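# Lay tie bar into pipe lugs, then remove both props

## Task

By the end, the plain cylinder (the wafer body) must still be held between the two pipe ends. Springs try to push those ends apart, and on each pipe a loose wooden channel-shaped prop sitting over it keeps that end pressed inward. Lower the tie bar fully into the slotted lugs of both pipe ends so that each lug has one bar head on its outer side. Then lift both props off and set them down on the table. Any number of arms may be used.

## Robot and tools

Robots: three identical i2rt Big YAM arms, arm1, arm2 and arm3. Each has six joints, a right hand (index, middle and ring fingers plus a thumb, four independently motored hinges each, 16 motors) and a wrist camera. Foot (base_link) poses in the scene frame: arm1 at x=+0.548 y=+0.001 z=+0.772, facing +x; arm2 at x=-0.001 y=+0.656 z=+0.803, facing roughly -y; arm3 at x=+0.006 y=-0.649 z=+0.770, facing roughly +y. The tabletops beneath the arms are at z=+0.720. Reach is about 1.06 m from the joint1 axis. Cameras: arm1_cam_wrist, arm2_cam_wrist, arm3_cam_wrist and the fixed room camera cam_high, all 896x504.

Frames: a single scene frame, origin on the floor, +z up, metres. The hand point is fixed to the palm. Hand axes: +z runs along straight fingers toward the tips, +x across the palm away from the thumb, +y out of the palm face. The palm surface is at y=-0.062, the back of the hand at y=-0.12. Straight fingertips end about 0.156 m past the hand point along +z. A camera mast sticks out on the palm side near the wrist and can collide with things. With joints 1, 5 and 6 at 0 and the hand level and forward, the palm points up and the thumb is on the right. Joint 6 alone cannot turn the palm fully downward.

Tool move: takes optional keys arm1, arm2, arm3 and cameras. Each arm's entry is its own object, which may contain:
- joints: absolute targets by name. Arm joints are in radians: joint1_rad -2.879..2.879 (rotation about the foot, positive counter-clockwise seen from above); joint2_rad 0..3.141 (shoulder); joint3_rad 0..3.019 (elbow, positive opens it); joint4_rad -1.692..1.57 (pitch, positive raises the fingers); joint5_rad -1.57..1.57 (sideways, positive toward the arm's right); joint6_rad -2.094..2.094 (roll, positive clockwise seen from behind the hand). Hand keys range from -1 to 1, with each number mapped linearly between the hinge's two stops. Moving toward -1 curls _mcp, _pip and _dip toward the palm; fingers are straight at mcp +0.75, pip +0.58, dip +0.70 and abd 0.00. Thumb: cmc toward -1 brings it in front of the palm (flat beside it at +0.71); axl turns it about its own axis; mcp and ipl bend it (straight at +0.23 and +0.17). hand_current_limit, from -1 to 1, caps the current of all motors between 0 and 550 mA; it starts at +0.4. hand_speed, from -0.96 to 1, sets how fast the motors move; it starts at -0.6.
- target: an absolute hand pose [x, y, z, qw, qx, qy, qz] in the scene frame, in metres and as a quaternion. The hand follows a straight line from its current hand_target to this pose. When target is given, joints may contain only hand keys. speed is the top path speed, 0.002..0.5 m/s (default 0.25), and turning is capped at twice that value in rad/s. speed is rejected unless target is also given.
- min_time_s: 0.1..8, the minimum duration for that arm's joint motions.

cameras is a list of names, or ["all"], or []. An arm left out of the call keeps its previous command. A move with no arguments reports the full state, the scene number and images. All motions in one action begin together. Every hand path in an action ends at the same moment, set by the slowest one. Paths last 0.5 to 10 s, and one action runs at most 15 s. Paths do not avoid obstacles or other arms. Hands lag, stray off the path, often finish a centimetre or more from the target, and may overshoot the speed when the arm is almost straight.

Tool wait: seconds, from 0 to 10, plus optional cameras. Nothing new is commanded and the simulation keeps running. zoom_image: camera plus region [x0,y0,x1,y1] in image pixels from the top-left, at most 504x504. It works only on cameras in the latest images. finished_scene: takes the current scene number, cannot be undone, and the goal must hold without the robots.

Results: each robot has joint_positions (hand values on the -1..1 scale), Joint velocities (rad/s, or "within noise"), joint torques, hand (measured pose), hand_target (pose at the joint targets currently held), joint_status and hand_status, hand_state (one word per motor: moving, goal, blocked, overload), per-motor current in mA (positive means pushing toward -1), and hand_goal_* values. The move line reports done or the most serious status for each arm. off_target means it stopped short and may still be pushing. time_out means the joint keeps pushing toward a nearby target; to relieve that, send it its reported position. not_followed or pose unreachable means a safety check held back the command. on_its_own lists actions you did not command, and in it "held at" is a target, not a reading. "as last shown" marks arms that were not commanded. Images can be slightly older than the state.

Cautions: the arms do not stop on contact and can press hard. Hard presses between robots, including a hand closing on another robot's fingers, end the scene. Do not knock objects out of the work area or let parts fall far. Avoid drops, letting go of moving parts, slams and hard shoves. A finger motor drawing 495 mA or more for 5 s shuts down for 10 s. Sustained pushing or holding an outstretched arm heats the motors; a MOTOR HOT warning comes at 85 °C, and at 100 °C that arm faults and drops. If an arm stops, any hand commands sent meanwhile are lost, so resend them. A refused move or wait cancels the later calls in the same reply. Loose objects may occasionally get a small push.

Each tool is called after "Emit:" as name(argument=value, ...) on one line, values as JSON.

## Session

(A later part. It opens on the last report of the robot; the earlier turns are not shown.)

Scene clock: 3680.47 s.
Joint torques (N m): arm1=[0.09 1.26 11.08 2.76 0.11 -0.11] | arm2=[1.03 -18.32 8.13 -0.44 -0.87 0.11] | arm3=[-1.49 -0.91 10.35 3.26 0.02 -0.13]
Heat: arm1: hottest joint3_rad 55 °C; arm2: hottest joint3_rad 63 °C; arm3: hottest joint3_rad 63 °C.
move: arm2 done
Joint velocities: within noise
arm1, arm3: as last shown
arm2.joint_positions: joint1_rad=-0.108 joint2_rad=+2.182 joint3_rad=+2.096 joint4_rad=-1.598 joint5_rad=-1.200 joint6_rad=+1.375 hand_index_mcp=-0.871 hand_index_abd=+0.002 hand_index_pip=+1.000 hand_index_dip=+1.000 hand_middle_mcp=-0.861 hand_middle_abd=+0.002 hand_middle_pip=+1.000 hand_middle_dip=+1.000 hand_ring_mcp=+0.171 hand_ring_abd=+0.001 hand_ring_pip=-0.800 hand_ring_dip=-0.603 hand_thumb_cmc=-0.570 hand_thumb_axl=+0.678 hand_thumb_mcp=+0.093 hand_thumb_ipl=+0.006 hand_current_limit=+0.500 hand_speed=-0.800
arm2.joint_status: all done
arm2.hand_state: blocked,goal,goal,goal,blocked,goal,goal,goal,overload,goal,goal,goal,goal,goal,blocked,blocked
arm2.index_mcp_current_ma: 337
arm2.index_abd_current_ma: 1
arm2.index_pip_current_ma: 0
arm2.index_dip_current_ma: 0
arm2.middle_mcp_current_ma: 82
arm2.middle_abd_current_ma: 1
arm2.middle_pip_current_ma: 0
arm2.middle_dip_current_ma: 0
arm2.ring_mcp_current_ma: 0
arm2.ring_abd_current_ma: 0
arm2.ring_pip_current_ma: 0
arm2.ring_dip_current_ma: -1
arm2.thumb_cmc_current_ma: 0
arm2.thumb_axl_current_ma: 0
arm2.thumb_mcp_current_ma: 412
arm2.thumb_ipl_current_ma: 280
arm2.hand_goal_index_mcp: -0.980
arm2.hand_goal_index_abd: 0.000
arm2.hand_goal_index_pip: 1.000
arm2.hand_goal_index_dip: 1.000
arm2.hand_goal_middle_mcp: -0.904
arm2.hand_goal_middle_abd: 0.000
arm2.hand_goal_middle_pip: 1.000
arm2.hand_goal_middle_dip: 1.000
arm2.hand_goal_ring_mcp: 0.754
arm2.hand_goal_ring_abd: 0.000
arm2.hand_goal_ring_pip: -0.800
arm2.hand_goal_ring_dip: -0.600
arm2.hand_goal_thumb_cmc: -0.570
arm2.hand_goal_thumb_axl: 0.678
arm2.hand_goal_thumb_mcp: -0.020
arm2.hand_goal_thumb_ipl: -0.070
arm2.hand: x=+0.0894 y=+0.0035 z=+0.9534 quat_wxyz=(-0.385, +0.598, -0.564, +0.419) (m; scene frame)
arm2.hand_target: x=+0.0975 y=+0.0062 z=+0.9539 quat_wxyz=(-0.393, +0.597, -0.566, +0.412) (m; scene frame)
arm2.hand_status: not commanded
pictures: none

Emit:
move(arm2={"joints":{"joint2_rad":2.197},"min_time_s":1.5}, cameras=["arm1_cam_wrist","arm3_cam_wrist"])

Emit:
zoom_image(camera="arm1_cam_wrist", region=[640, 80, 740, 180])

Emit:
zoom_image(camera="arm3_cam_wrist", region=[640, 130, 760, 250])

Scene clock: 3688.77 s.
Joint torques (N m): arm1=[-0.73 1.14 11 2.84 0.05 -0.1] | arm2=[1.2 -18.37 8.12 -0.5 -0.87 0.11] | arm3=[-1.44 -0.97 10.33 3.29 0.03 -0.13]
Heat: arm1: hottest joint3_rad 55 °C; arm2: hottest joint3_rad 64 °C; arm3: hottest joint3_rad 63 °C.
move: arm2 done
Joint velocities: within noise
arm1, arm3: as last shown
arm2.joint_positions: joint1_rad=-0.108 joint2_rad=+2.191 joint3_rad=+2.096 joint4_rad=-1.598 joint5_rad=-1.200 joint6_rad=+1.375 hand_index_mcp=-0.871 hand_index_abd=+0.002 hand_index_pip=+1.000 hand_index_dip=+1.000 hand_middle_mcp=-0.861 hand_middle_abd=+0.002 hand_middle_pip=+1.000 hand_middle_dip=+1.000 hand_ring_mcp=+0.171 hand_ring_abd=+0.001 hand_ring_pip=-0.800 hand_ring_dip=-0.603 hand_thumb_cmc=-0.570 hand_thumb_axl=+0.678 hand_thumb_mcp=+0.093 hand_thumb_ipl=+0.006 hand_current_limit=+0.500 hand_speed=-0.800
arm2.joint_status: all done
arm2.hand_state: blocked,goal,goal,goal,blocked,goal,goal,goal,overload,goal,goal,goal,goal,goal,blocked,blocked
arm2.index_mcp_current_ma: 337
arm2.index_abd_current_ma: 1
arm2.index_pip_current_ma: 0
arm2.index_dip_current_ma: 0
arm2.middle_mcp_current_ma: 82
arm2.middle_abd_current_ma: 1
arm2.middle_pip_current_ma: 0
arm2.middle_dip_current_ma: 0
arm2.ring_mcp_current_ma: 0
arm2.ring_abd_current_ma: 0
arm2.ring_pip_current_ma: 0
arm2.ring_dip_current_ma: -1
arm2.thumb_cmc_current_ma: 0
arm2.thumb_axl_current_ma: 0
arm2.thumb_mcp_current_ma: 413
arm2.thumb_ipl_current_ma: 280
arm2.hand_goal_index_mcp: -0.980
arm2.hand_goal_index_abd: 0.000
arm2.hand_goal_index_pip: 1.000
arm2.hand_goal_index_dip: 1.000
arm2.hand_goal_middle_mcp: -0.904
arm2.hand_goal_middle_abd: 0.000
arm2.hand_goal_middle_pip: 1.000
arm2.hand_goal_middle_dip: 1.000
arm2.hand_goal_ring_mcp: 0.754
arm2.hand_goal_ring_abd: 0.000
arm2.hand_goal_ring_pip: -0.800
arm2.hand_goal_ring_dip: -0.600
arm2.hand_goal_thumb_cmc: -0.570
arm2.hand_goal_thumb_axl: 0.678
arm2.hand_goal_thumb_mcp: -0.020
arm2.hand_goal_thumb_ipl: -0.070
arm2.hand: x=+0.0895 y=+0.0034 z=+0.9480 quat_wxyz=(-0.388, +0.596, -0.566, +0.417) (m; scene frame)
arm2.hand_target: x=+0.0975 y=+0.0061 z=+0.9478 quat_wxyz=(-0.396, +0.595, -0.568, +0.410) (m; scene frame)
arm2.hand_status: not commanded
pictures: arm1_cam_wrist, arm3_cam_wrist
camera_calibration:
arm3_cam_wrist: T_world_to_cam=[[0.897406, 0.230925, -0.375948, 0.64259], [0.124791, -0.950146, -0.285744, 0.0784471], [-0.423191, 0.209514, -0.881484, 1.30123], [0, 0, 0, 1]] pos_world=[-0.035783, -0.346481, 1.41101]

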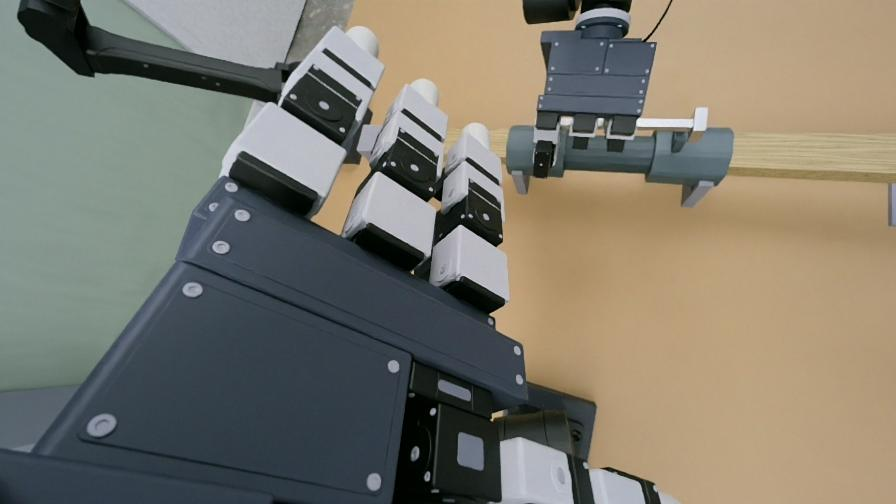

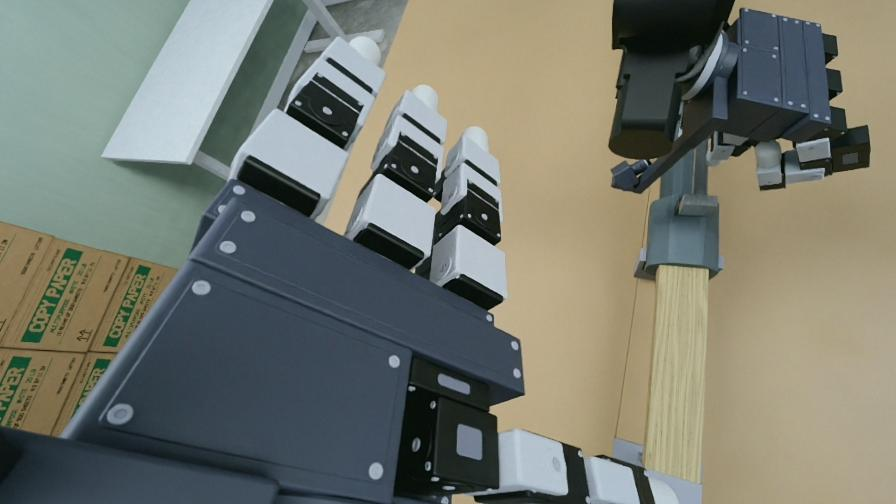

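Scaled by 5.040 from the camera's 896x504 image, which has a finer 1280x720 frame.

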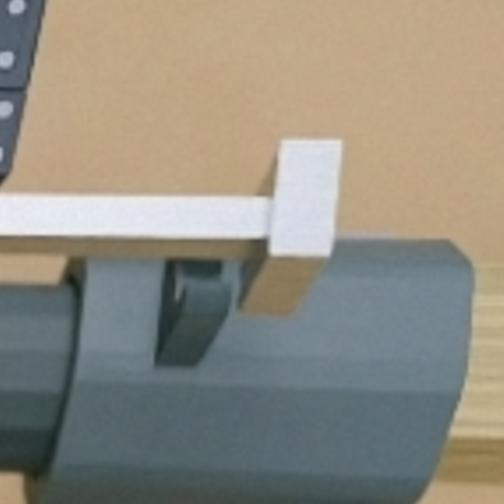

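Scaled by 4.200 from the camera's 896x504 image, which has a finer 1280x720 frame.

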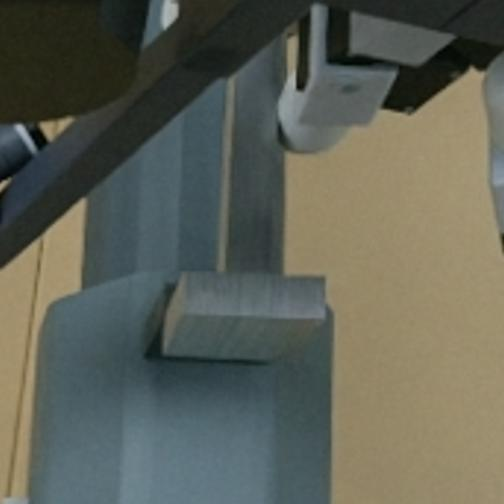

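Emit:
move(arm2={"joints":{"joint2_rad":2.206},"min_time_s":1.5}, cameras=["arm1_cam_wrist","arm3_cam_wrist"])

Emit:
zoom_image(camera="arm1_cam_wrist", region=[640, 80, 740, 180])

Emit:
zoom_image(camera="arm3_cam_wrist", region=[640, 130, 760, 250])

Scene clock: 3699.93 s.
Joint torques (N m): arm1=[-0.09 1.67 10.93 2.76 0.12 -0.13] | arm2=[1.08 -18.37 8.09 -0.47 -0.87 0.11] | arm3=[-1.49 -0.91 10.36 3.28 0.03 -0.13]
Heat: arm1: hottest joint3_rad 55 °C; arm2: hottest joint3_rad 64 °C; arm3: hottest joint3_rad 63 °C.
move: arm2 done
Joint velocities: within noise
arm1, arm3: as last shown
arm2.joint_positions: joint1_rad=-0.108 joint2_rad=+2.200 joint3_rad=+2.096 joint4_rad=-1.598 joint5_rad=-1.200 joint6_rad=+1.375 hand_index_mcp=-0.871 hand_index_abd=+0.002 hand_index_pip=+1.000 hand_index_dip=+1.000 hand_middle_mcp=-0.861 hand_middle_abd=+0.002 hand_middle_pip=+1.000 hand_middle_dip=+1.000 hand_ring_mcp=+0.171 hand_ring_abd=+0.001 hand_ring_pip=-0.800 hand_ring_dip=-0.603 hand_thumb_cmc=-0.570 hand_thumb_axl=+0.678 hand_thumb_mcp=+0.093 hand_thumb_ipl=+0.006 hand_current_limit=+0.500 hand_speed=-0.800
arm2.joint_status: all done
arm2.hand_state: blocked,goal,goal,goal,blocked,goal,goal,goal,overload,goal,goal,goal,goal,goal,blocked,blocked
arm2.index_mcp_current_ma: 337
arm2.index_abd_current_ma: 1
arm2.index_pip_current_ma: 0
arm2.index_dip_current_ma: 0
arm2.middle_mcp_current_ma: 82
arm2.middle_abd_current_ma: 1
arm2.middle_pip_current_ma: 0
arm2.middle_dip_current_ma: 0
arm2.ring_mcp_current_ma: 0
arm2.ring_abd_current_ma: 0
arm2.ring_pip_current_ma: 0
arm2.ring_dip_current_ma: -1
arm2.thumb_cmc_current_ma: 0
arm2.thumb_axl_current_ma: 0
arm2.thumb_mcp_current_ma: 412
arm2.thumb_ipl_current_ma: 280
arm2.hand_goal_index_mcp: -0.980
arm2.hand_goal_index_abd: 0.000
arm2.hand_goal_index_pip: 1.000
arm2.hand_goal_index_dip: 1.000
arm2.hand_goal_middle_mcp: -0.904
arm2.hand_goal_middle_abd: 0.000
arm2.hand_goal_middle_pip: 1.000
arm2.hand_goal_middle_dip: 1.000
arm2.hand_goal_ring_mcp: 0.754
arm2.hand_goal_ring_abd: 0.000
arm2.hand_goal_ring_pip: -0.800
arm2.hand_goal_ring_dip: -0.600
arm2.hand_goal_thumb_cmc: -0.570
arm2.hand_goal_thumb_axl: 0.678
arm2.hand_goal_thumb_mcp: -0.020
arm2.hand_goal_thumb_ipl: -0.070
arm2.hand: x=+0.0895 y=+0.0033 z=+0.9425 quat_wxyz=(-0.391, +0.594, -0.568, +0.414) (m; scene frame)
arm2.hand_target: x=+0.0976 y=+0.0060 z=+0.9421 quat_wxyz=(-0.399, +0.593, -0.569, +0.407) (m; scene frame)
arm2.hand_status: not commanded
pictures: arm1_cam_wrist, arm3_cam_wrist
camera_calibration:
arm3_cam_wrist: T_world_to_cam=[[0.897406, 0.230925, -0.375948, 0.64259], [0.124791, -0.950146, -0.285744, 0.0784471], [-0.423191, 0.209514, -0.881484, 1.30123], [0, 0, 0, 1]] pos_world=[-0.035783, -0.346481, 1.41101]

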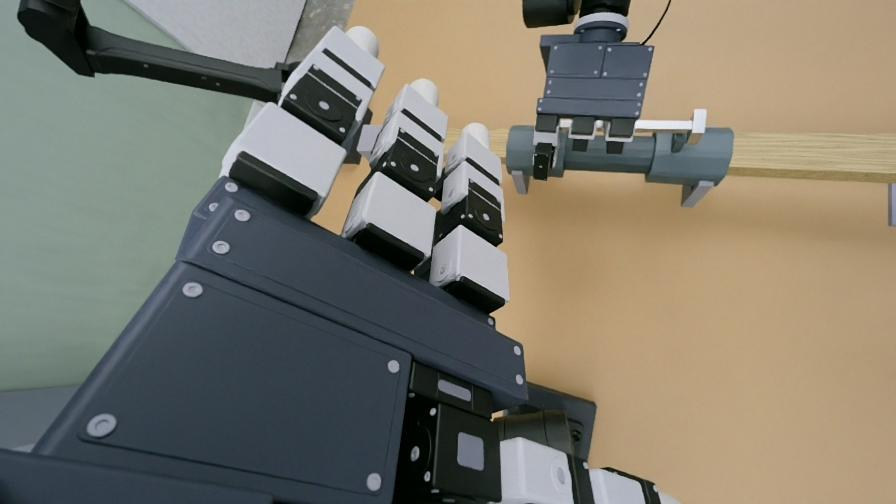

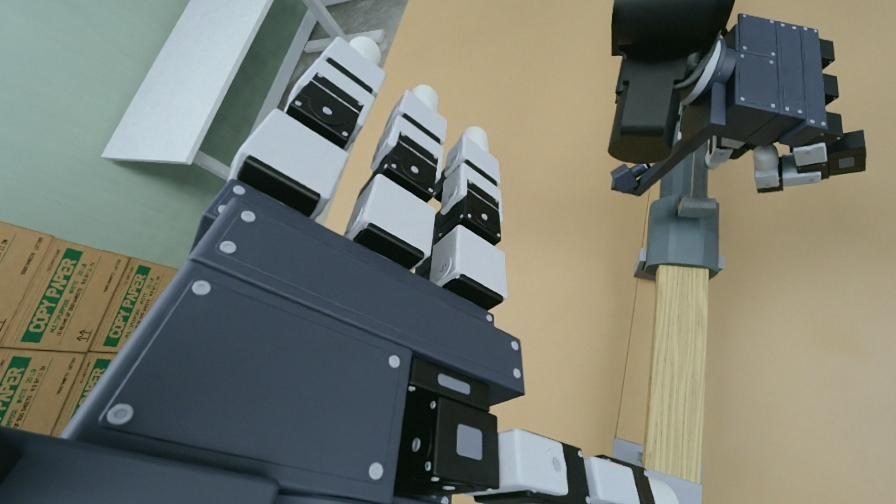

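Scaled by 5.040 from the camera's 896x504 image, which has a finer 1280x720 frame.

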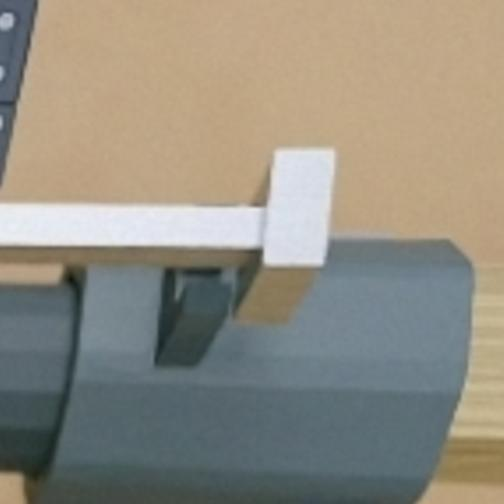

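Scaled by 4.200 from the camera's 896x504 image, which has a finer 1280x720 frame.

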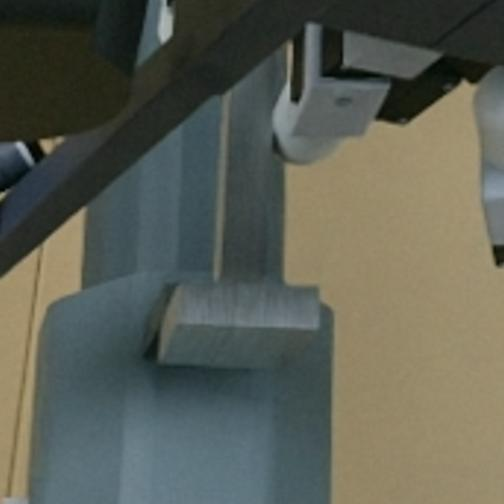

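Emit:
move(arm2={"joints":{"joint1_rad":-0.0955,"joint2_rad":2.213},"min_time_s":1.5}, cameras=["arm1_cam_wrist","arm3_cam_wrist"])

Emit:
zoom_image(camera="arm1_cam_wrist", region=[640, 80, 740, 180])

Emit:
zoom_image(camera="arm3_cam_wrist", region=[640, 130, 760, 250])

Scene clock: 3717.63 s.
Joint torques (N m): arm1=[-0.97 0.44 11.11 2.62 0.08 -0.04] | arm2=[1.14 -18.55 8.06 -0.49 -0.87 0.11] | arm3=[-1.44 -1.03 10.35 3.26 0.03 -0.12]
Heat: arm1: hottest joint3_rad 55 °C; arm2: hottest joint3_rad 64 °C; arm3: hottest joint3_rad 63 °C.
move: arm2 done
Joint velocities: within noise
arm1: as last shown
arm2.joint_positions: joint1_rad=-0.108 joint2_rad=+2.207 joint3_rad=+2.096 joint4_rad=-1.598 joint5_rad=-1.200 joint6_rad=+1.375 hand_index_mcp=-0.871 hand_index_abd=+0.002 hand_index_pip=+1.000 hand_index_dip=+1.000 hand_middle_mcp=-0.861 hand_middle_abd=+0.002 hand_middle_pip=+1.000 hand_middle_dip=+1.000 hand_ring_mcp=+0.171 hand_ring_abd=+0.001 hand_ring_pip=-0.800 hand_ring_dip=-0.603 hand_thumb_cmc=-0.570 hand_thumb_axl=+0.678 hand_thumb_mcp=+0.093 hand_thumb_ipl=+0.006 hand_current_limit=+0.500 hand_speed=-0.800
arm2.joint_status: all done
arm2.hand_state: blocked,goal,goal,goal,blocked,goal,goal,goal,overload,goal,goal,goal,goal,goal,blocked,blocked
arm2.index_mcp_current_ma: 337
arm2.index_abd_current_ma: 1
arm2.index_pip_current_ma: 0
arm2.index_dip_current_ma: 0
arm2.middle_mcp_current_ma: 82
arm2.middle_abd_current_ma: 1
arm2.middle_pip_current_ma: 0
arm2.middle_dip_current_ma: 0
arm2.ring_mcp_current_ma: 0
arm2.ring_abd_current_ma: 0
arm2.ring_pip_current_ma: 0
arm2.ring_dip_current_ma: -1
arm2.thumb_cmc_current_ma: 0
arm2.thumb_axl_current_ma: 0
arm2.thumb_mcp_current_ma: 412
arm2.thumb_ipl_current_ma: 280
arm2.hand_goal_index_mcp: -0.980
arm2.hand_goal_index_abd: 0.000
arm2.hand_goal_index_pip: 1.000
arm2.hand_goal_index_dip: 1.000
arm2.hand_goal_middle_mcp: -0.904
arm2.hand_goal_middle_abd: 0.000
arm2.hand_goal_middle_pip: 1.000
arm2.hand_goal_middle_dip: 1.000
arm2.hand_goal_ring_mcp: 0.754
arm2.hand_goal_ring_abd: 0.000
arm2.hand_goal_ring_pip: -0.800
arm2.hand_goal_ring_dip: -0.600
arm2.hand_goal_thumb_cmc: -0.570
arm2.hand_goal_thumb_axl: 0.678
arm2.hand_goal_thumb_mcp: -0.020
arm2.hand_goal_thumb_ipl: -0.070
arm2.hand: x=+0.0900 y=+0.0033 z=+0.9380 quat_wxyz=(-0.393, +0.593, -0.569, +0.412) (m; scene frame)
arm2.hand_target: x=+0.0982 y=+0.0060 z=+0.9376 quat_wxyz=(-0.401, +0.591, -0.570, +0.405) (m; scene frame)
arm2.hand_status: not commanded
arm3.joint_positions: joint1_rad=+0.360 joint2_rad=+0.793 joint3_rad=+1.201 joint4_rad=-0.772 joint5_rad=+0.042 joint6_rad=+1.066 hand_index_mcp=+0.755 hand_index_abd=+0.001 hand_index_pip=+0.577 hand_index_dip=+0.696 hand_middle_mcp=+0.755 hand_middle_abd=+0.001 hand_middle_pip=+0.577 hand_middle_dip=+0.696 hand_ring_mcp=+0.756 hand_ring_abd=+0.001 hand_ring_pip=+0.577 hand_ring_dip=+0.696 hand_thumb_cmc=+0.715 hand_thumb_axl=+0.677 hand_thumb_mcp=+0.226 hand_thumb_ipl=+0.168 hand_current_limit=+0.400 hand_speed=-0.600
arm3.joint_status: not commanded
arm3.hand_state: goal,goal,goal,goal,goal,goal,goal,goal,goal,goal,goal,goal,goal,goal,goal,goal
arm3.index_mcp_current_ma: 0
arm3.index_abd_current_ma: 0
arm3.index_pip_current_ma: 0
arm3.index_dip_current_ma: 0
arm3.middle_mcp_current_ma: 0
arm3.middle_abd_current_ma: 0
arm3.middle_pip_current_ma: 0
arm3.middle_dip_current_ma: 0
arm3.ring_mcp_current_ma: 0
arm3.ring_abd_current_ma: 0
arm3.ring_pip_current_ma: 0
arm3.ring_dip_current_ma: 0
arm3.thumb_cmc_current_ma: 0
arm3.thumb_axl_current_ma: 0
arm3.thumb_mcp_current_ma: 0
arm3.thumb_ipl_current_ma: 0
arm3.hand_goal_index_mcp: 0.754
arm3.hand_goal_index_abd: 0.000
arm3.hand_goal_index_pip: 0.576
arm3.hand_goal_index_dip: 0.696
arm3.hand_goal_middle_mcp: 0.754
arm3.hand_goal_middle_abd: 0.000
arm3.hand_goal_middle_pip: 0.576
arm3.hand_goal_middle_dip: 0.696
arm3.hand_goal_ring_mcp: 0.754
arm3.hand_goal_ring_abd: 0.000
arm3.hand_goal_ring_pip: 0.576
arm3.hand_goal_ring_dip: 0.696
arm3.hand_goal_thumb_cmc: 0.714
arm3.hand_goal_thumb_axl: 0.678
arm3.hand_goal_thumb_mcp: 0.226
arm3.hand_goal_thumb_ipl: 0.168
arm3.hand: x=-0.0595 y=-0.2582 z=+1.3064 quat_wxyz=(-0.372, +0.278, +0.772, +0.435) (m; scene frame)
arm3.hand_target: x=-0.0611 y=-0.2544 z=+1.3089 quat_wxyz=(-0.376, +0.276, +0.768, +0.439) (m; scene frame)
arm3.hand_status: not commanded
pictures: arm1_cam_wrist, arm3_cam_wrist
camera_calibration:
arm3_cam_wrist: T_world_to_cam=[[0.897406, 0.230925, -0.375948, 0.64259], [0.124791, -0.950146, -0.285744, 0.0784471], [-0.423191, 0.209514, -0.881484, 1.30123], [0, 0, 0, 1]] pos_world=[-0.035783, -0.346481, 1.41101]

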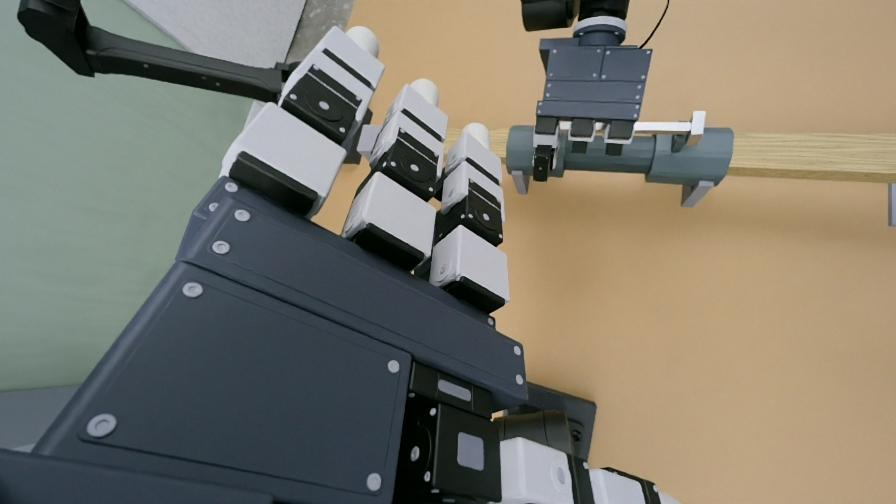

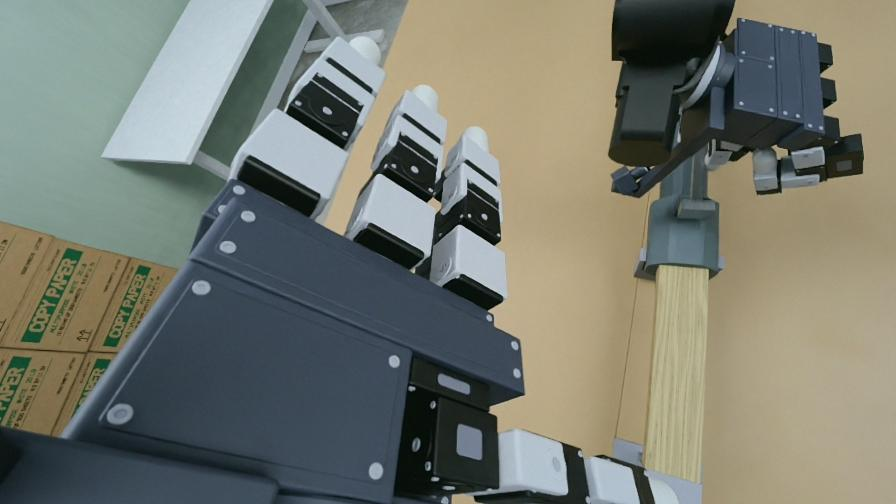

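Scaled by 5.040 from the camera's 896x504 image, which has a finer 1280x720 frame.

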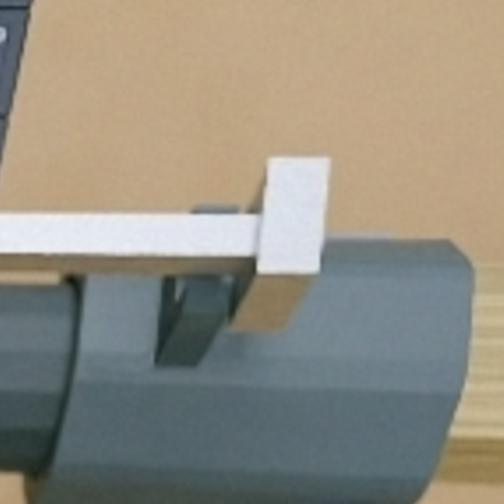

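Scaled by 4.200 from the camera's 896x504 image, which has a finer 1280x720 frame.

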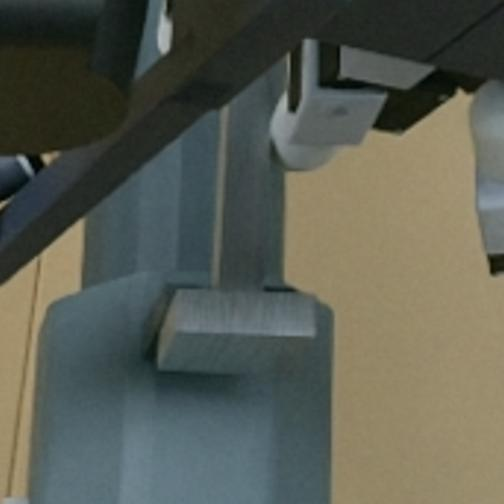

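Emit:
move(arm2={"joints":{"joint2_rad":2.222},"min_time_s":1.5}, cameras=["arm1_cam_wrist","arm3_cam_wrist"])

Emit:
zoom_image(camera="arm1_cam_wrist", region=[640, 80, 740, 180])

Emit:
zoom_image(camera="arm3_cam_wrist", region=[640, 130, 760, 250])

Scene clock: 3727.77 s.
Joint torques (N m): arm1=[-0.32 1.03 10.91 2.56 0.1 -0.11] | arm2=[1.03 -18.49 8.03 -0.51 -0.87 0.11] | arm3=[-1.44 -0.91 10.37 3.3 0.02 -0.13]
Heat: arm1: hottest joint3_rad 55 °C; arm2: hottest joint3_rad 64 °C; arm3: hottest joint3_rad 63 °C.
move: arm2 done
Joint velocities: within noise
arm1, arm3: as last shown
arm2.joint_positions: joint1_rad=-0.108 joint2_rad=+2.216 joint3_rad=+2.096 joint4_rad=-1.598 joint5_rad=-1.200 joint6_rad=+1.375 hand_index_mcp=-0.871 hand_index_abd=+0.002 hand_index_pip=+1.000 hand_index_dip=+1.000 hand_middle_mcp=-0.861 hand_middle_abd=+0.002 hand_middle_pip=+1.000 hand_middle_dip=+1.000 hand_ring_mcp=+0.171 hand_ring_abd=+0.001 hand_ring_pip=-0.800 hand_ring_dip=-0.603 hand_thumb_cmc=-0.570 hand_thumb_axl=+0.678 hand_thumb_mcp=+0.093 hand_thumb_ipl=+0.006 hand_current_limit=+0.500 hand_speed=-0.800
arm2.joint_status: all done
arm2.hand_state: blocked,goal,goal,goal,blocked,goal,goal,goal,overload,goal,goal,goal,goal,goal,blocked,blocked
arm2.index_mcp_current_ma: 337
arm2.index_abd_current_ma: 1
arm2.index_pip_current_ma: 0
arm2.index_dip_current_ma: 0
arm2.middle_mcp_current_ma: 82
arm2.middle_abd_current_ma: 1
arm2.middle_pip_current_ma: 0
arm2.middle_dip_current_ma: 0
arm2.ring_mcp_current_ma: 0
arm2.ring_abd_current_ma: 0
arm2.ring_pip_current_ma: 0
arm2.ring_dip_current_ma: -1
arm2.thumb_cmc_current_ma: 0
arm2.thumb_axl_current_ma: 0
arm2.thumb_mcp_current_ma: 412
arm2.thumb_ipl_current_ma: 280
arm2.hand_goal_index_mcp: -0.980
arm2.hand_goal_index_abd: 0.000
arm2.hand_goal_index_pip: 1.000
arm2.hand_goal_index_dip: 1.000
arm2.hand_goal_middle_mcp: -0.904
arm2.hand_goal_middle_abd: 0.000
arm2.hand_goal_middle_pip: 1.000
arm2.hand_goal_middle_dip: 1.000
arm2.hand_goal_ring_mcp: 0.754
arm2.hand_goal_ring_abd: 0.000
arm2.hand_goal_ring_pip: -0.800
arm2.hand_goal_ring_dip: -0.600
arm2.hand_goal_thumb_cmc: -0.570
arm2.hand_goal_thumb_axl: 0.678
arm2.hand_goal_thumb_mcp: -0.020
arm2.hand_goal_thumb_ipl: -0.070
arm2.hand: x=+0.0901 y=+0.0033 z=+0.9325 quat_wxyz=(-0.396, +0.591, -0.571, +0.410) (m; scene frame)
arm2.hand_target: x=+0.0982 y=+0.0060 z=+0.9323 quat_wxyz=(-0.404, +0.590, -0.572, +0.403) (m; scene frame)
arm2.hand_status: not commanded
pictures: arm1_cam_wrist, arm3_cam_wrist
camera_calibration:
arm3_cam_wrist: T_world_to_cam=[[0.897406, 0.230925, -0.375948, 0.64259], [0.124791, -0.950146, -0.285744, 0.0784471], [-0.423191, 0.209514, -0.881484, 1.30123], [0, 0, 0, 1]] pos_world=[-0.035783, -0.346481, 1.41101]

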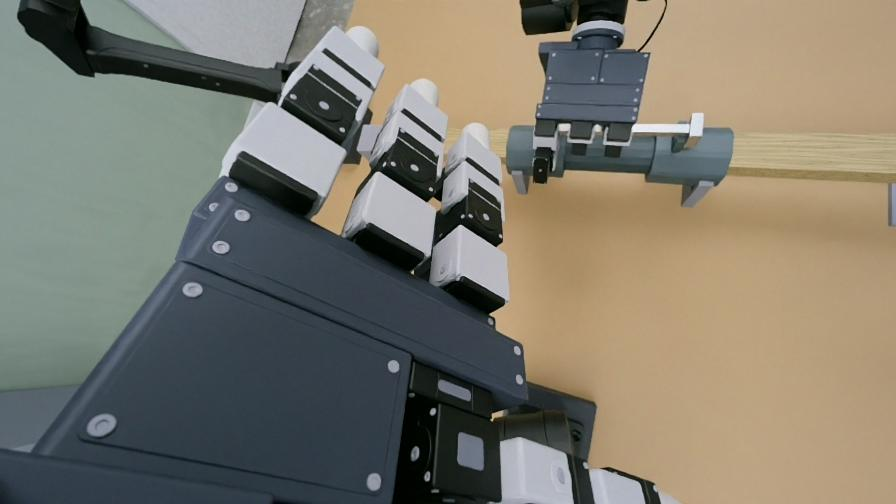

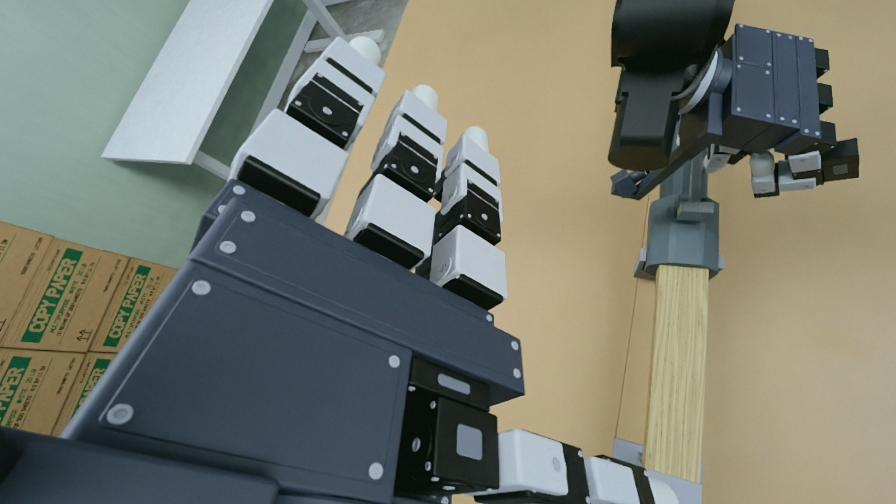

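Scaled by 5.040 from the camera's 896x504 image, which has a finer 1280x720 frame.

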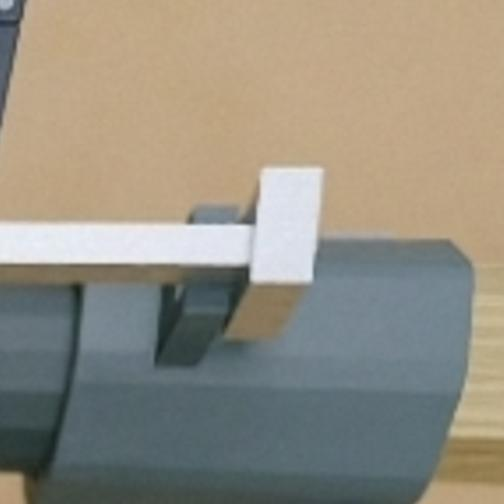

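Scaled by 4.200 from the camera's 896x504 image, which has a finer 1280x720 frame.

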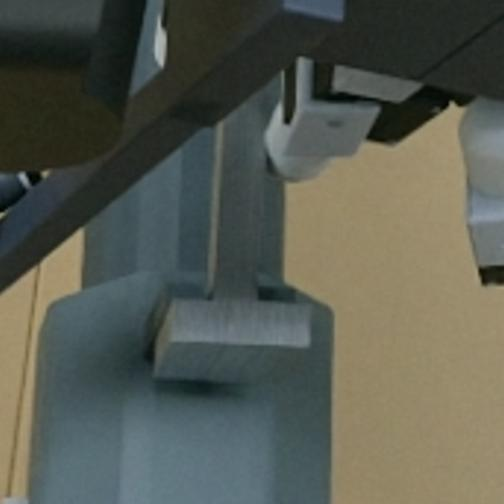

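Emit:
move(arm2={"joints":{"joint2_rad":2.236},"min_time_s":2}, cameras=["arm1_cam_wrist","arm3_cam_wrist"])

Emit:
zoom_image(camera="arm1_cam_wrist", region=[640, 80, 740, 180])

Emit:
zoom_image(camera="arm3_cam_wrist", region=[640, 130, 760, 250])

Scene clock: 3739.23 s.
Joint torques (N m): arm1=[-1.14 1.26 11.04 2.85 0.13 -0.05] | arm2=[1.14 -17.79 8.02 -0.49 -0.87 0.12] | arm3=[-1.38 -0.97 10.33 3.29 0.03 -0.12]
Heat: arm1: hottest joint3_rad 55 °C; arm2: hottest joint3_rad 64 °C; arm3: hottest joint3_rad 63 °C.
move: arm2 done
Joint velocities: within noise
arm1, arm3: as last shown
arm2.joint_positions: joint1_rad=-0.107 joint2_rad=+2.222 joint3_rad=+2.096 joint4_rad=-1.598 joint5_rad=-1.200 joint6_rad=+1.375 hand_index_mcp=-0.871 hand_index_abd=-0.001 hand_index_pip=+1.000 hand_index_dip=+1.000 hand_middle_mcp=-0.861 hand_middle_abd=+0.001 hand_middle_pip=+1.000 hand_middle_dip=+1.000 hand_ring_mcp=+0.171 hand_ring_abd=+0.001 hand_ring_pip=-0.800 hand_ring_dip=-0.603 hand_thumb_cmc=-0.571 hand_thumb_axl=+0.678 hand_thumb_mcp=+0.093 hand_thumb_ipl=+0.006 hand_current_limit=+0.500 hand_speed=-0.800
arm2.joint_status: all done
arm2.hand_state: blocked,goal,goal,goal,blocked,goal,goal,goal,overload,goal,goal,goal,goal,goal,blocked,blocked
arm2.index_mcp_current_ma: 337
arm2.index_abd_current_ma: 0
arm2.index_pip_current_ma: 0
arm2.index_dip_current_ma: 0
arm2.middle_mcp_current_ma: 82
arm2.middle_abd_current_ma: 0
arm2.middle_pip_current_ma: 0
arm2.middle_dip_current_ma: 0
arm2.ring_mcp_current_ma: 0
arm2.ring_abd_current_ma: 0
arm2.ring_pip_current_ma: 0
arm2.ring_dip_current_ma: -1
arm2.thumb_cmc_current_ma: 0
arm2.thumb_axl_current_ma: 0
arm2.thumb_mcp_current_ma: 413
arm2.thumb_ipl_current_ma: 280
arm2.hand_goal_index_mcp: -0.980
arm2.hand_goal_index_abd: 0.000
arm2.hand_goal_index_pip: 1.000
arm2.hand_goal_index_dip: 1.000
arm2.hand_goal_middle_mcp: -0.904
arm2.hand_goal_middle_abd: 0.000
arm2.hand_goal_middle_pip: 1.000
arm2.hand_goal_middle_dip: 1.000
arm2.hand_goal_ring_mcp: 0.754
arm2.hand_goal_ring_abd: 0.000
arm2.hand_goal_ring_pip: -0.800
arm2.hand_goal_ring_dip: -0.600
arm2.hand_goal_thumb_cmc: -0.570
arm2.hand_goal_thumb_axl: 0.678
arm2.hand_goal_thumb_mcp: -0.020
arm2.hand_goal_thumb_ipl: -0.070
arm2.hand: x=+0.0904 y=+0.0034 z=+0.9285 quat_wxyz=(-0.398, +0.590, -0.572, +0.408) (m; scene frame)
arm2.hand_target: x=+0.0982 y=+0.0061 z=+0.9233 quat_wxyz=(-0.408, +0.587, -0.575, +0.399) (m; scene frame)
arm2.hand_status: not commanded
pictures: arm1_cam_wrist, arm3_cam_wrist
camera_calibration:
arm3_cam_wrist: T_world_to_cam=[[0.897406, 0.230925, -0.375948, 0.64259], [0.124791, -0.950146, -0.285744, 0.0784471], [-0.423191, 0.209514, -0.881484, 1.30123], [0, 0, 0, 1]] pos_world=[-0.035783, -0.346481, 1.41101]

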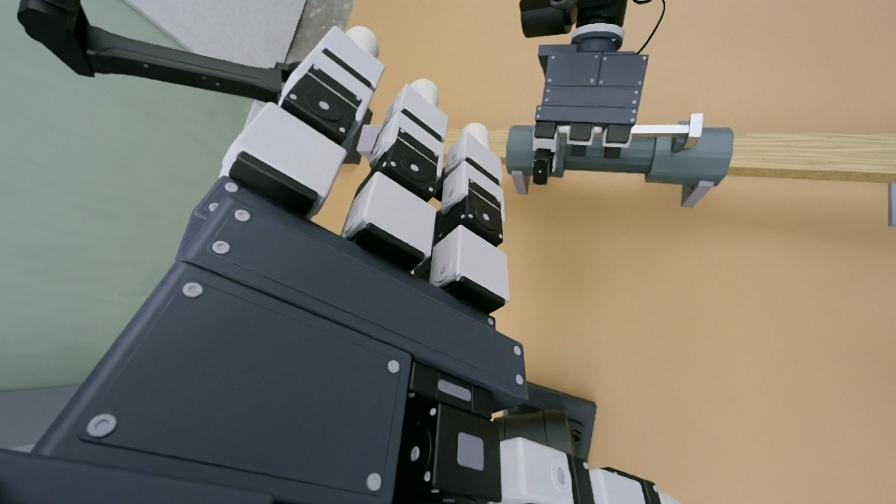

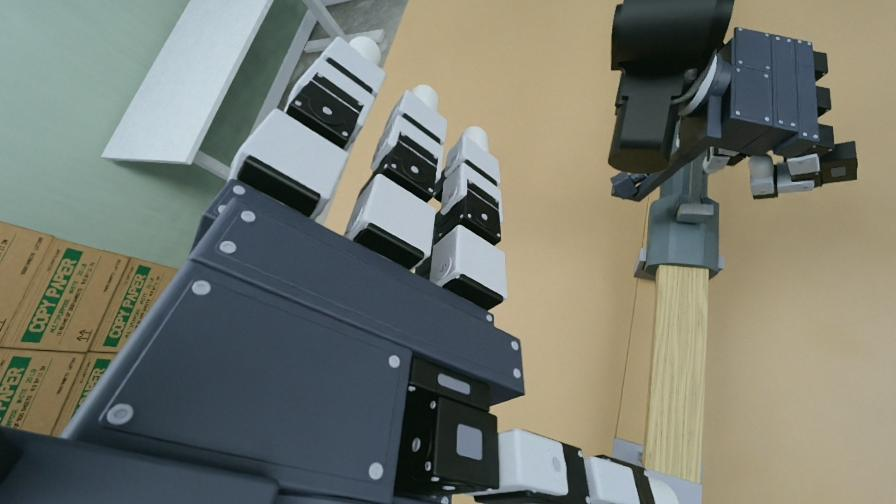

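Scaled by 5.040 from the camera's 896x504 image, which has a finer 1280x720 frame.

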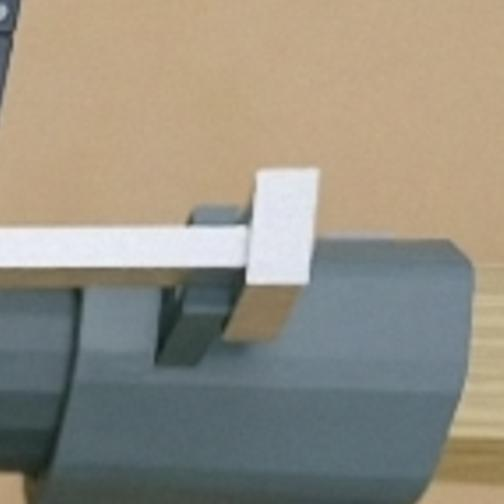

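Scaled by 4.200 from the camera's 896x504 image, which has a finer 1280x720 frame.

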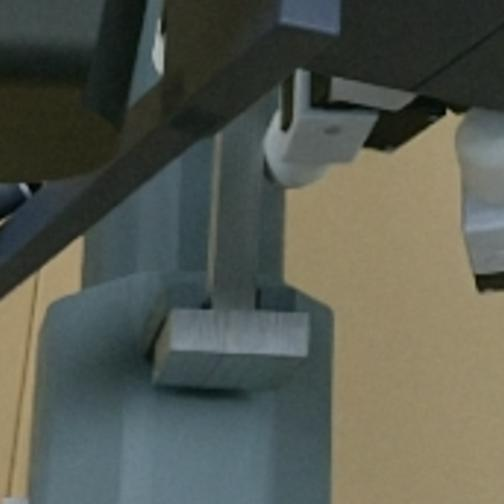

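Emit:
move(arm2={"joints":{"joint2_rad":2.252},"min_time_s":2}, cameras=["arm1_cam_wrist","arm3_cam_wrist"])

Emit:
zoom_image(camera="arm1_cam_wrist", region=[640, 80, 740, 180])

Emit:
zoom_image(camera="arm3_cam_wrist", region=[640, 130, 760, 250])

Scene clock: 3754.50 s.
Joint torques (N m): arm1=[-1.26 1.32 11.12 2.76 0.1 -0.11] | arm2=[1.14 -16.85 8.03 -0.54 -0.87 0.11] | arm3=[-1.38 -0.91 10.36 3.26 0.02 -0.13]
Heat: arm1: hottest joint3_rad 55 °C; arm2: hottest joint3_rad 64 °C; arm3: hottest joint3_rad 63 °C.
move: arm2 done
Joint velocities: within noise
arm1, arm3: as last shown
arm2.joint_positions: joint1_rad=-0.107 joint2_rad=+2.224 joint3_rad=+2.096 joint4_rad=-1.598 joint5_rad=-1.200 joint6_rad=+1.375 hand_index_mcp=-0.871 hand_index_abd=-0.001 hand_index_pip=+1.000 hand_index_dip=+1.000 hand_middle_mcp=-0.861 hand_middle_abd=+0.001 hand_middle_pip=+1.000 hand_middle_dip=+1.000 hand_ring_mcp=+0.171 hand_ring_abd=+0.001 hand_ring_pip=-0.800 hand_ring_dip=-0.603 hand_thumb_cmc=-0.572 hand_thumb_axl=+0.678 hand_thumb_mcp=+0.093 hand_thumb_ipl=+0.006 hand_current_limit=+0.500 hand_speed=-0.800
arm2.joint_status: all done
arm2.hand_state: blocked,goal,goal,goal,blocked,goal,goal,goal,overload,goal,goal,goal,goal,goal,blocked,blocked
arm2.index_mcp_current_ma: 337
arm2.index_abd_current_ma: 0
arm2.index_pip_current_ma: 0
arm2.index_dip_current_ma: 0
arm2.middle_mcp_current_ma: 82
arm2.middle_abd_current_ma: 0
arm2.middle_pip_current_ma: 0
arm2.middle_dip_current_ma: 0
arm2.ring_mcp_current_ma: 0
arm2.ring_abd_current_ma: 0
arm2.ring_pip_current_ma: 0
arm2.ring_dip_current_ma: -1
arm2.thumb_cmc_current_ma: -1
arm2.thumb_axl_current_ma: 0
arm2.thumb_mcp_current_ma: 412
arm2.thumb_ipl_current_ma: 280
arm2.hand_goal_index_mcp: -0.980
arm2.hand_goal_index_abd: 0.000
arm2.hand_goal_index_pip: 1.000
arm2.hand_goal_index_dip: 1.000
arm2.hand_goal_middle_mcp: -0.904
arm2.hand_goal_middle_abd: 0.000
arm2.hand_goal_middle_pip: 1.000
arm2.hand_goal_middle_dip: 1.000
arm2.hand_goal_ring_mcp: 0.754
arm2.hand_goal_ring_abd: 0.000
arm2.hand_goal_ring_pip: -0.800
arm2.hand_goal_ring_dip: -0.600
arm2.hand_goal_thumb_cmc: -0.570
arm2.hand_goal_thumb_axl: 0.678
arm2.hand_goal_thumb_mcp: -0.020
arm2.hand_goal_thumb_ipl: -0.070
arm2.hand: x=+0.0906 y=+0.0034 z=+0.9273 quat_wxyz=(-0.399, +0.590, -0.572, +0.407) (m; scene frame)
arm2.hand_target: x=+0.0983 y=+0.0063 z=+0.9136 quat_wxyz=(-0.413, +0.583, -0.578, +0.394) (m; scene frame)
arm2.hand_status: not commanded
pictures: arm1_cam_wrist, arm3_cam_wrist
camera_calibration:
arm3_cam_wrist: T_world_to_cam=[[0.897406, 0.230925, -0.375948, 0.64259], [0.124791, -0.950146, -0.285744, 0.0784471], [-0.423191, 0.209514, -0.881484, 1.30123], [0, 0, 0, 1]] pos_world=[-0.035783, -0.346481, 1.41101]

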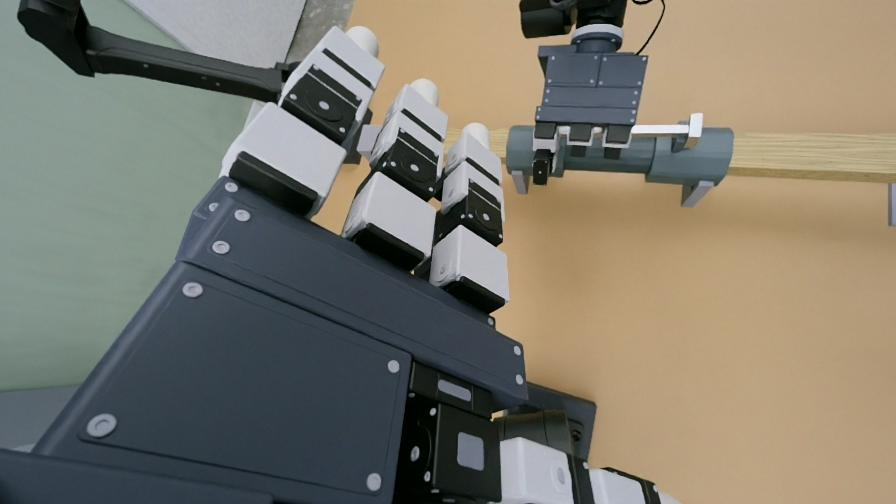

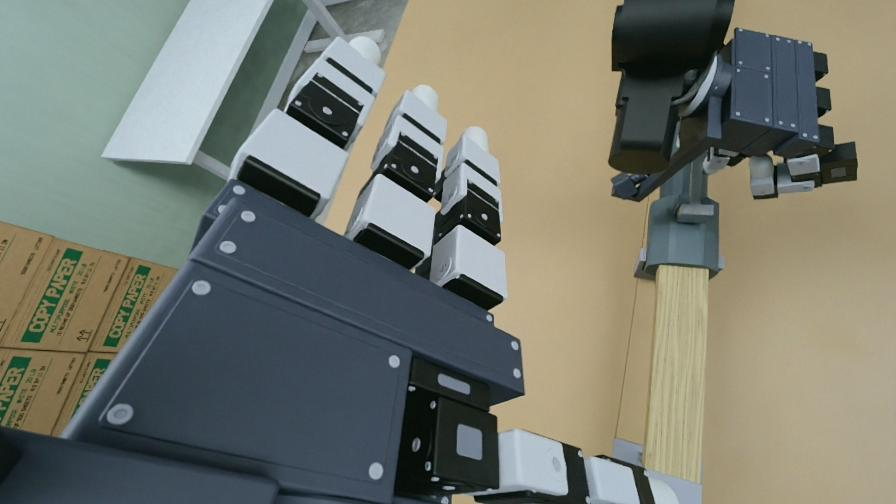

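Scaled by 5.040 from the camera's 896x504 image, which has a finer 1280x720 frame.

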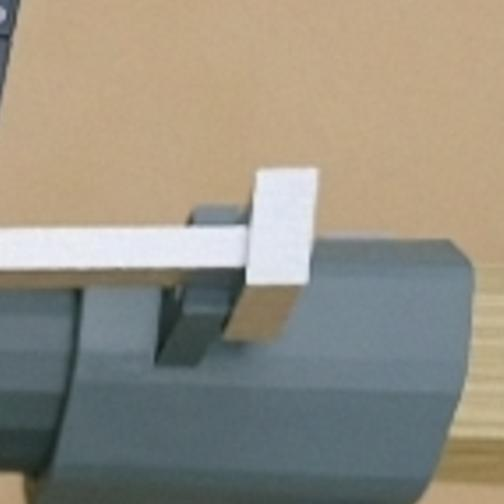

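Scaled by 4.200 from the camera's 896x504 image, which has a finer 1280x720 frame.

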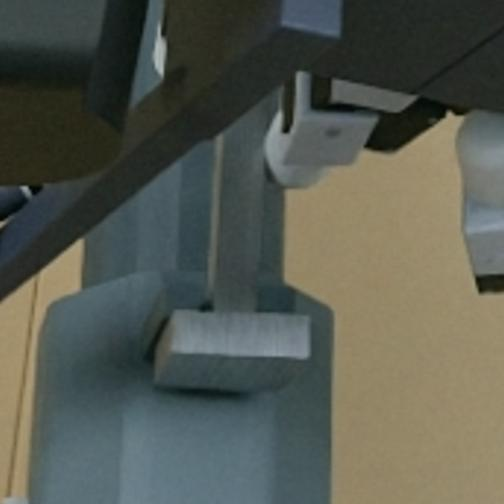

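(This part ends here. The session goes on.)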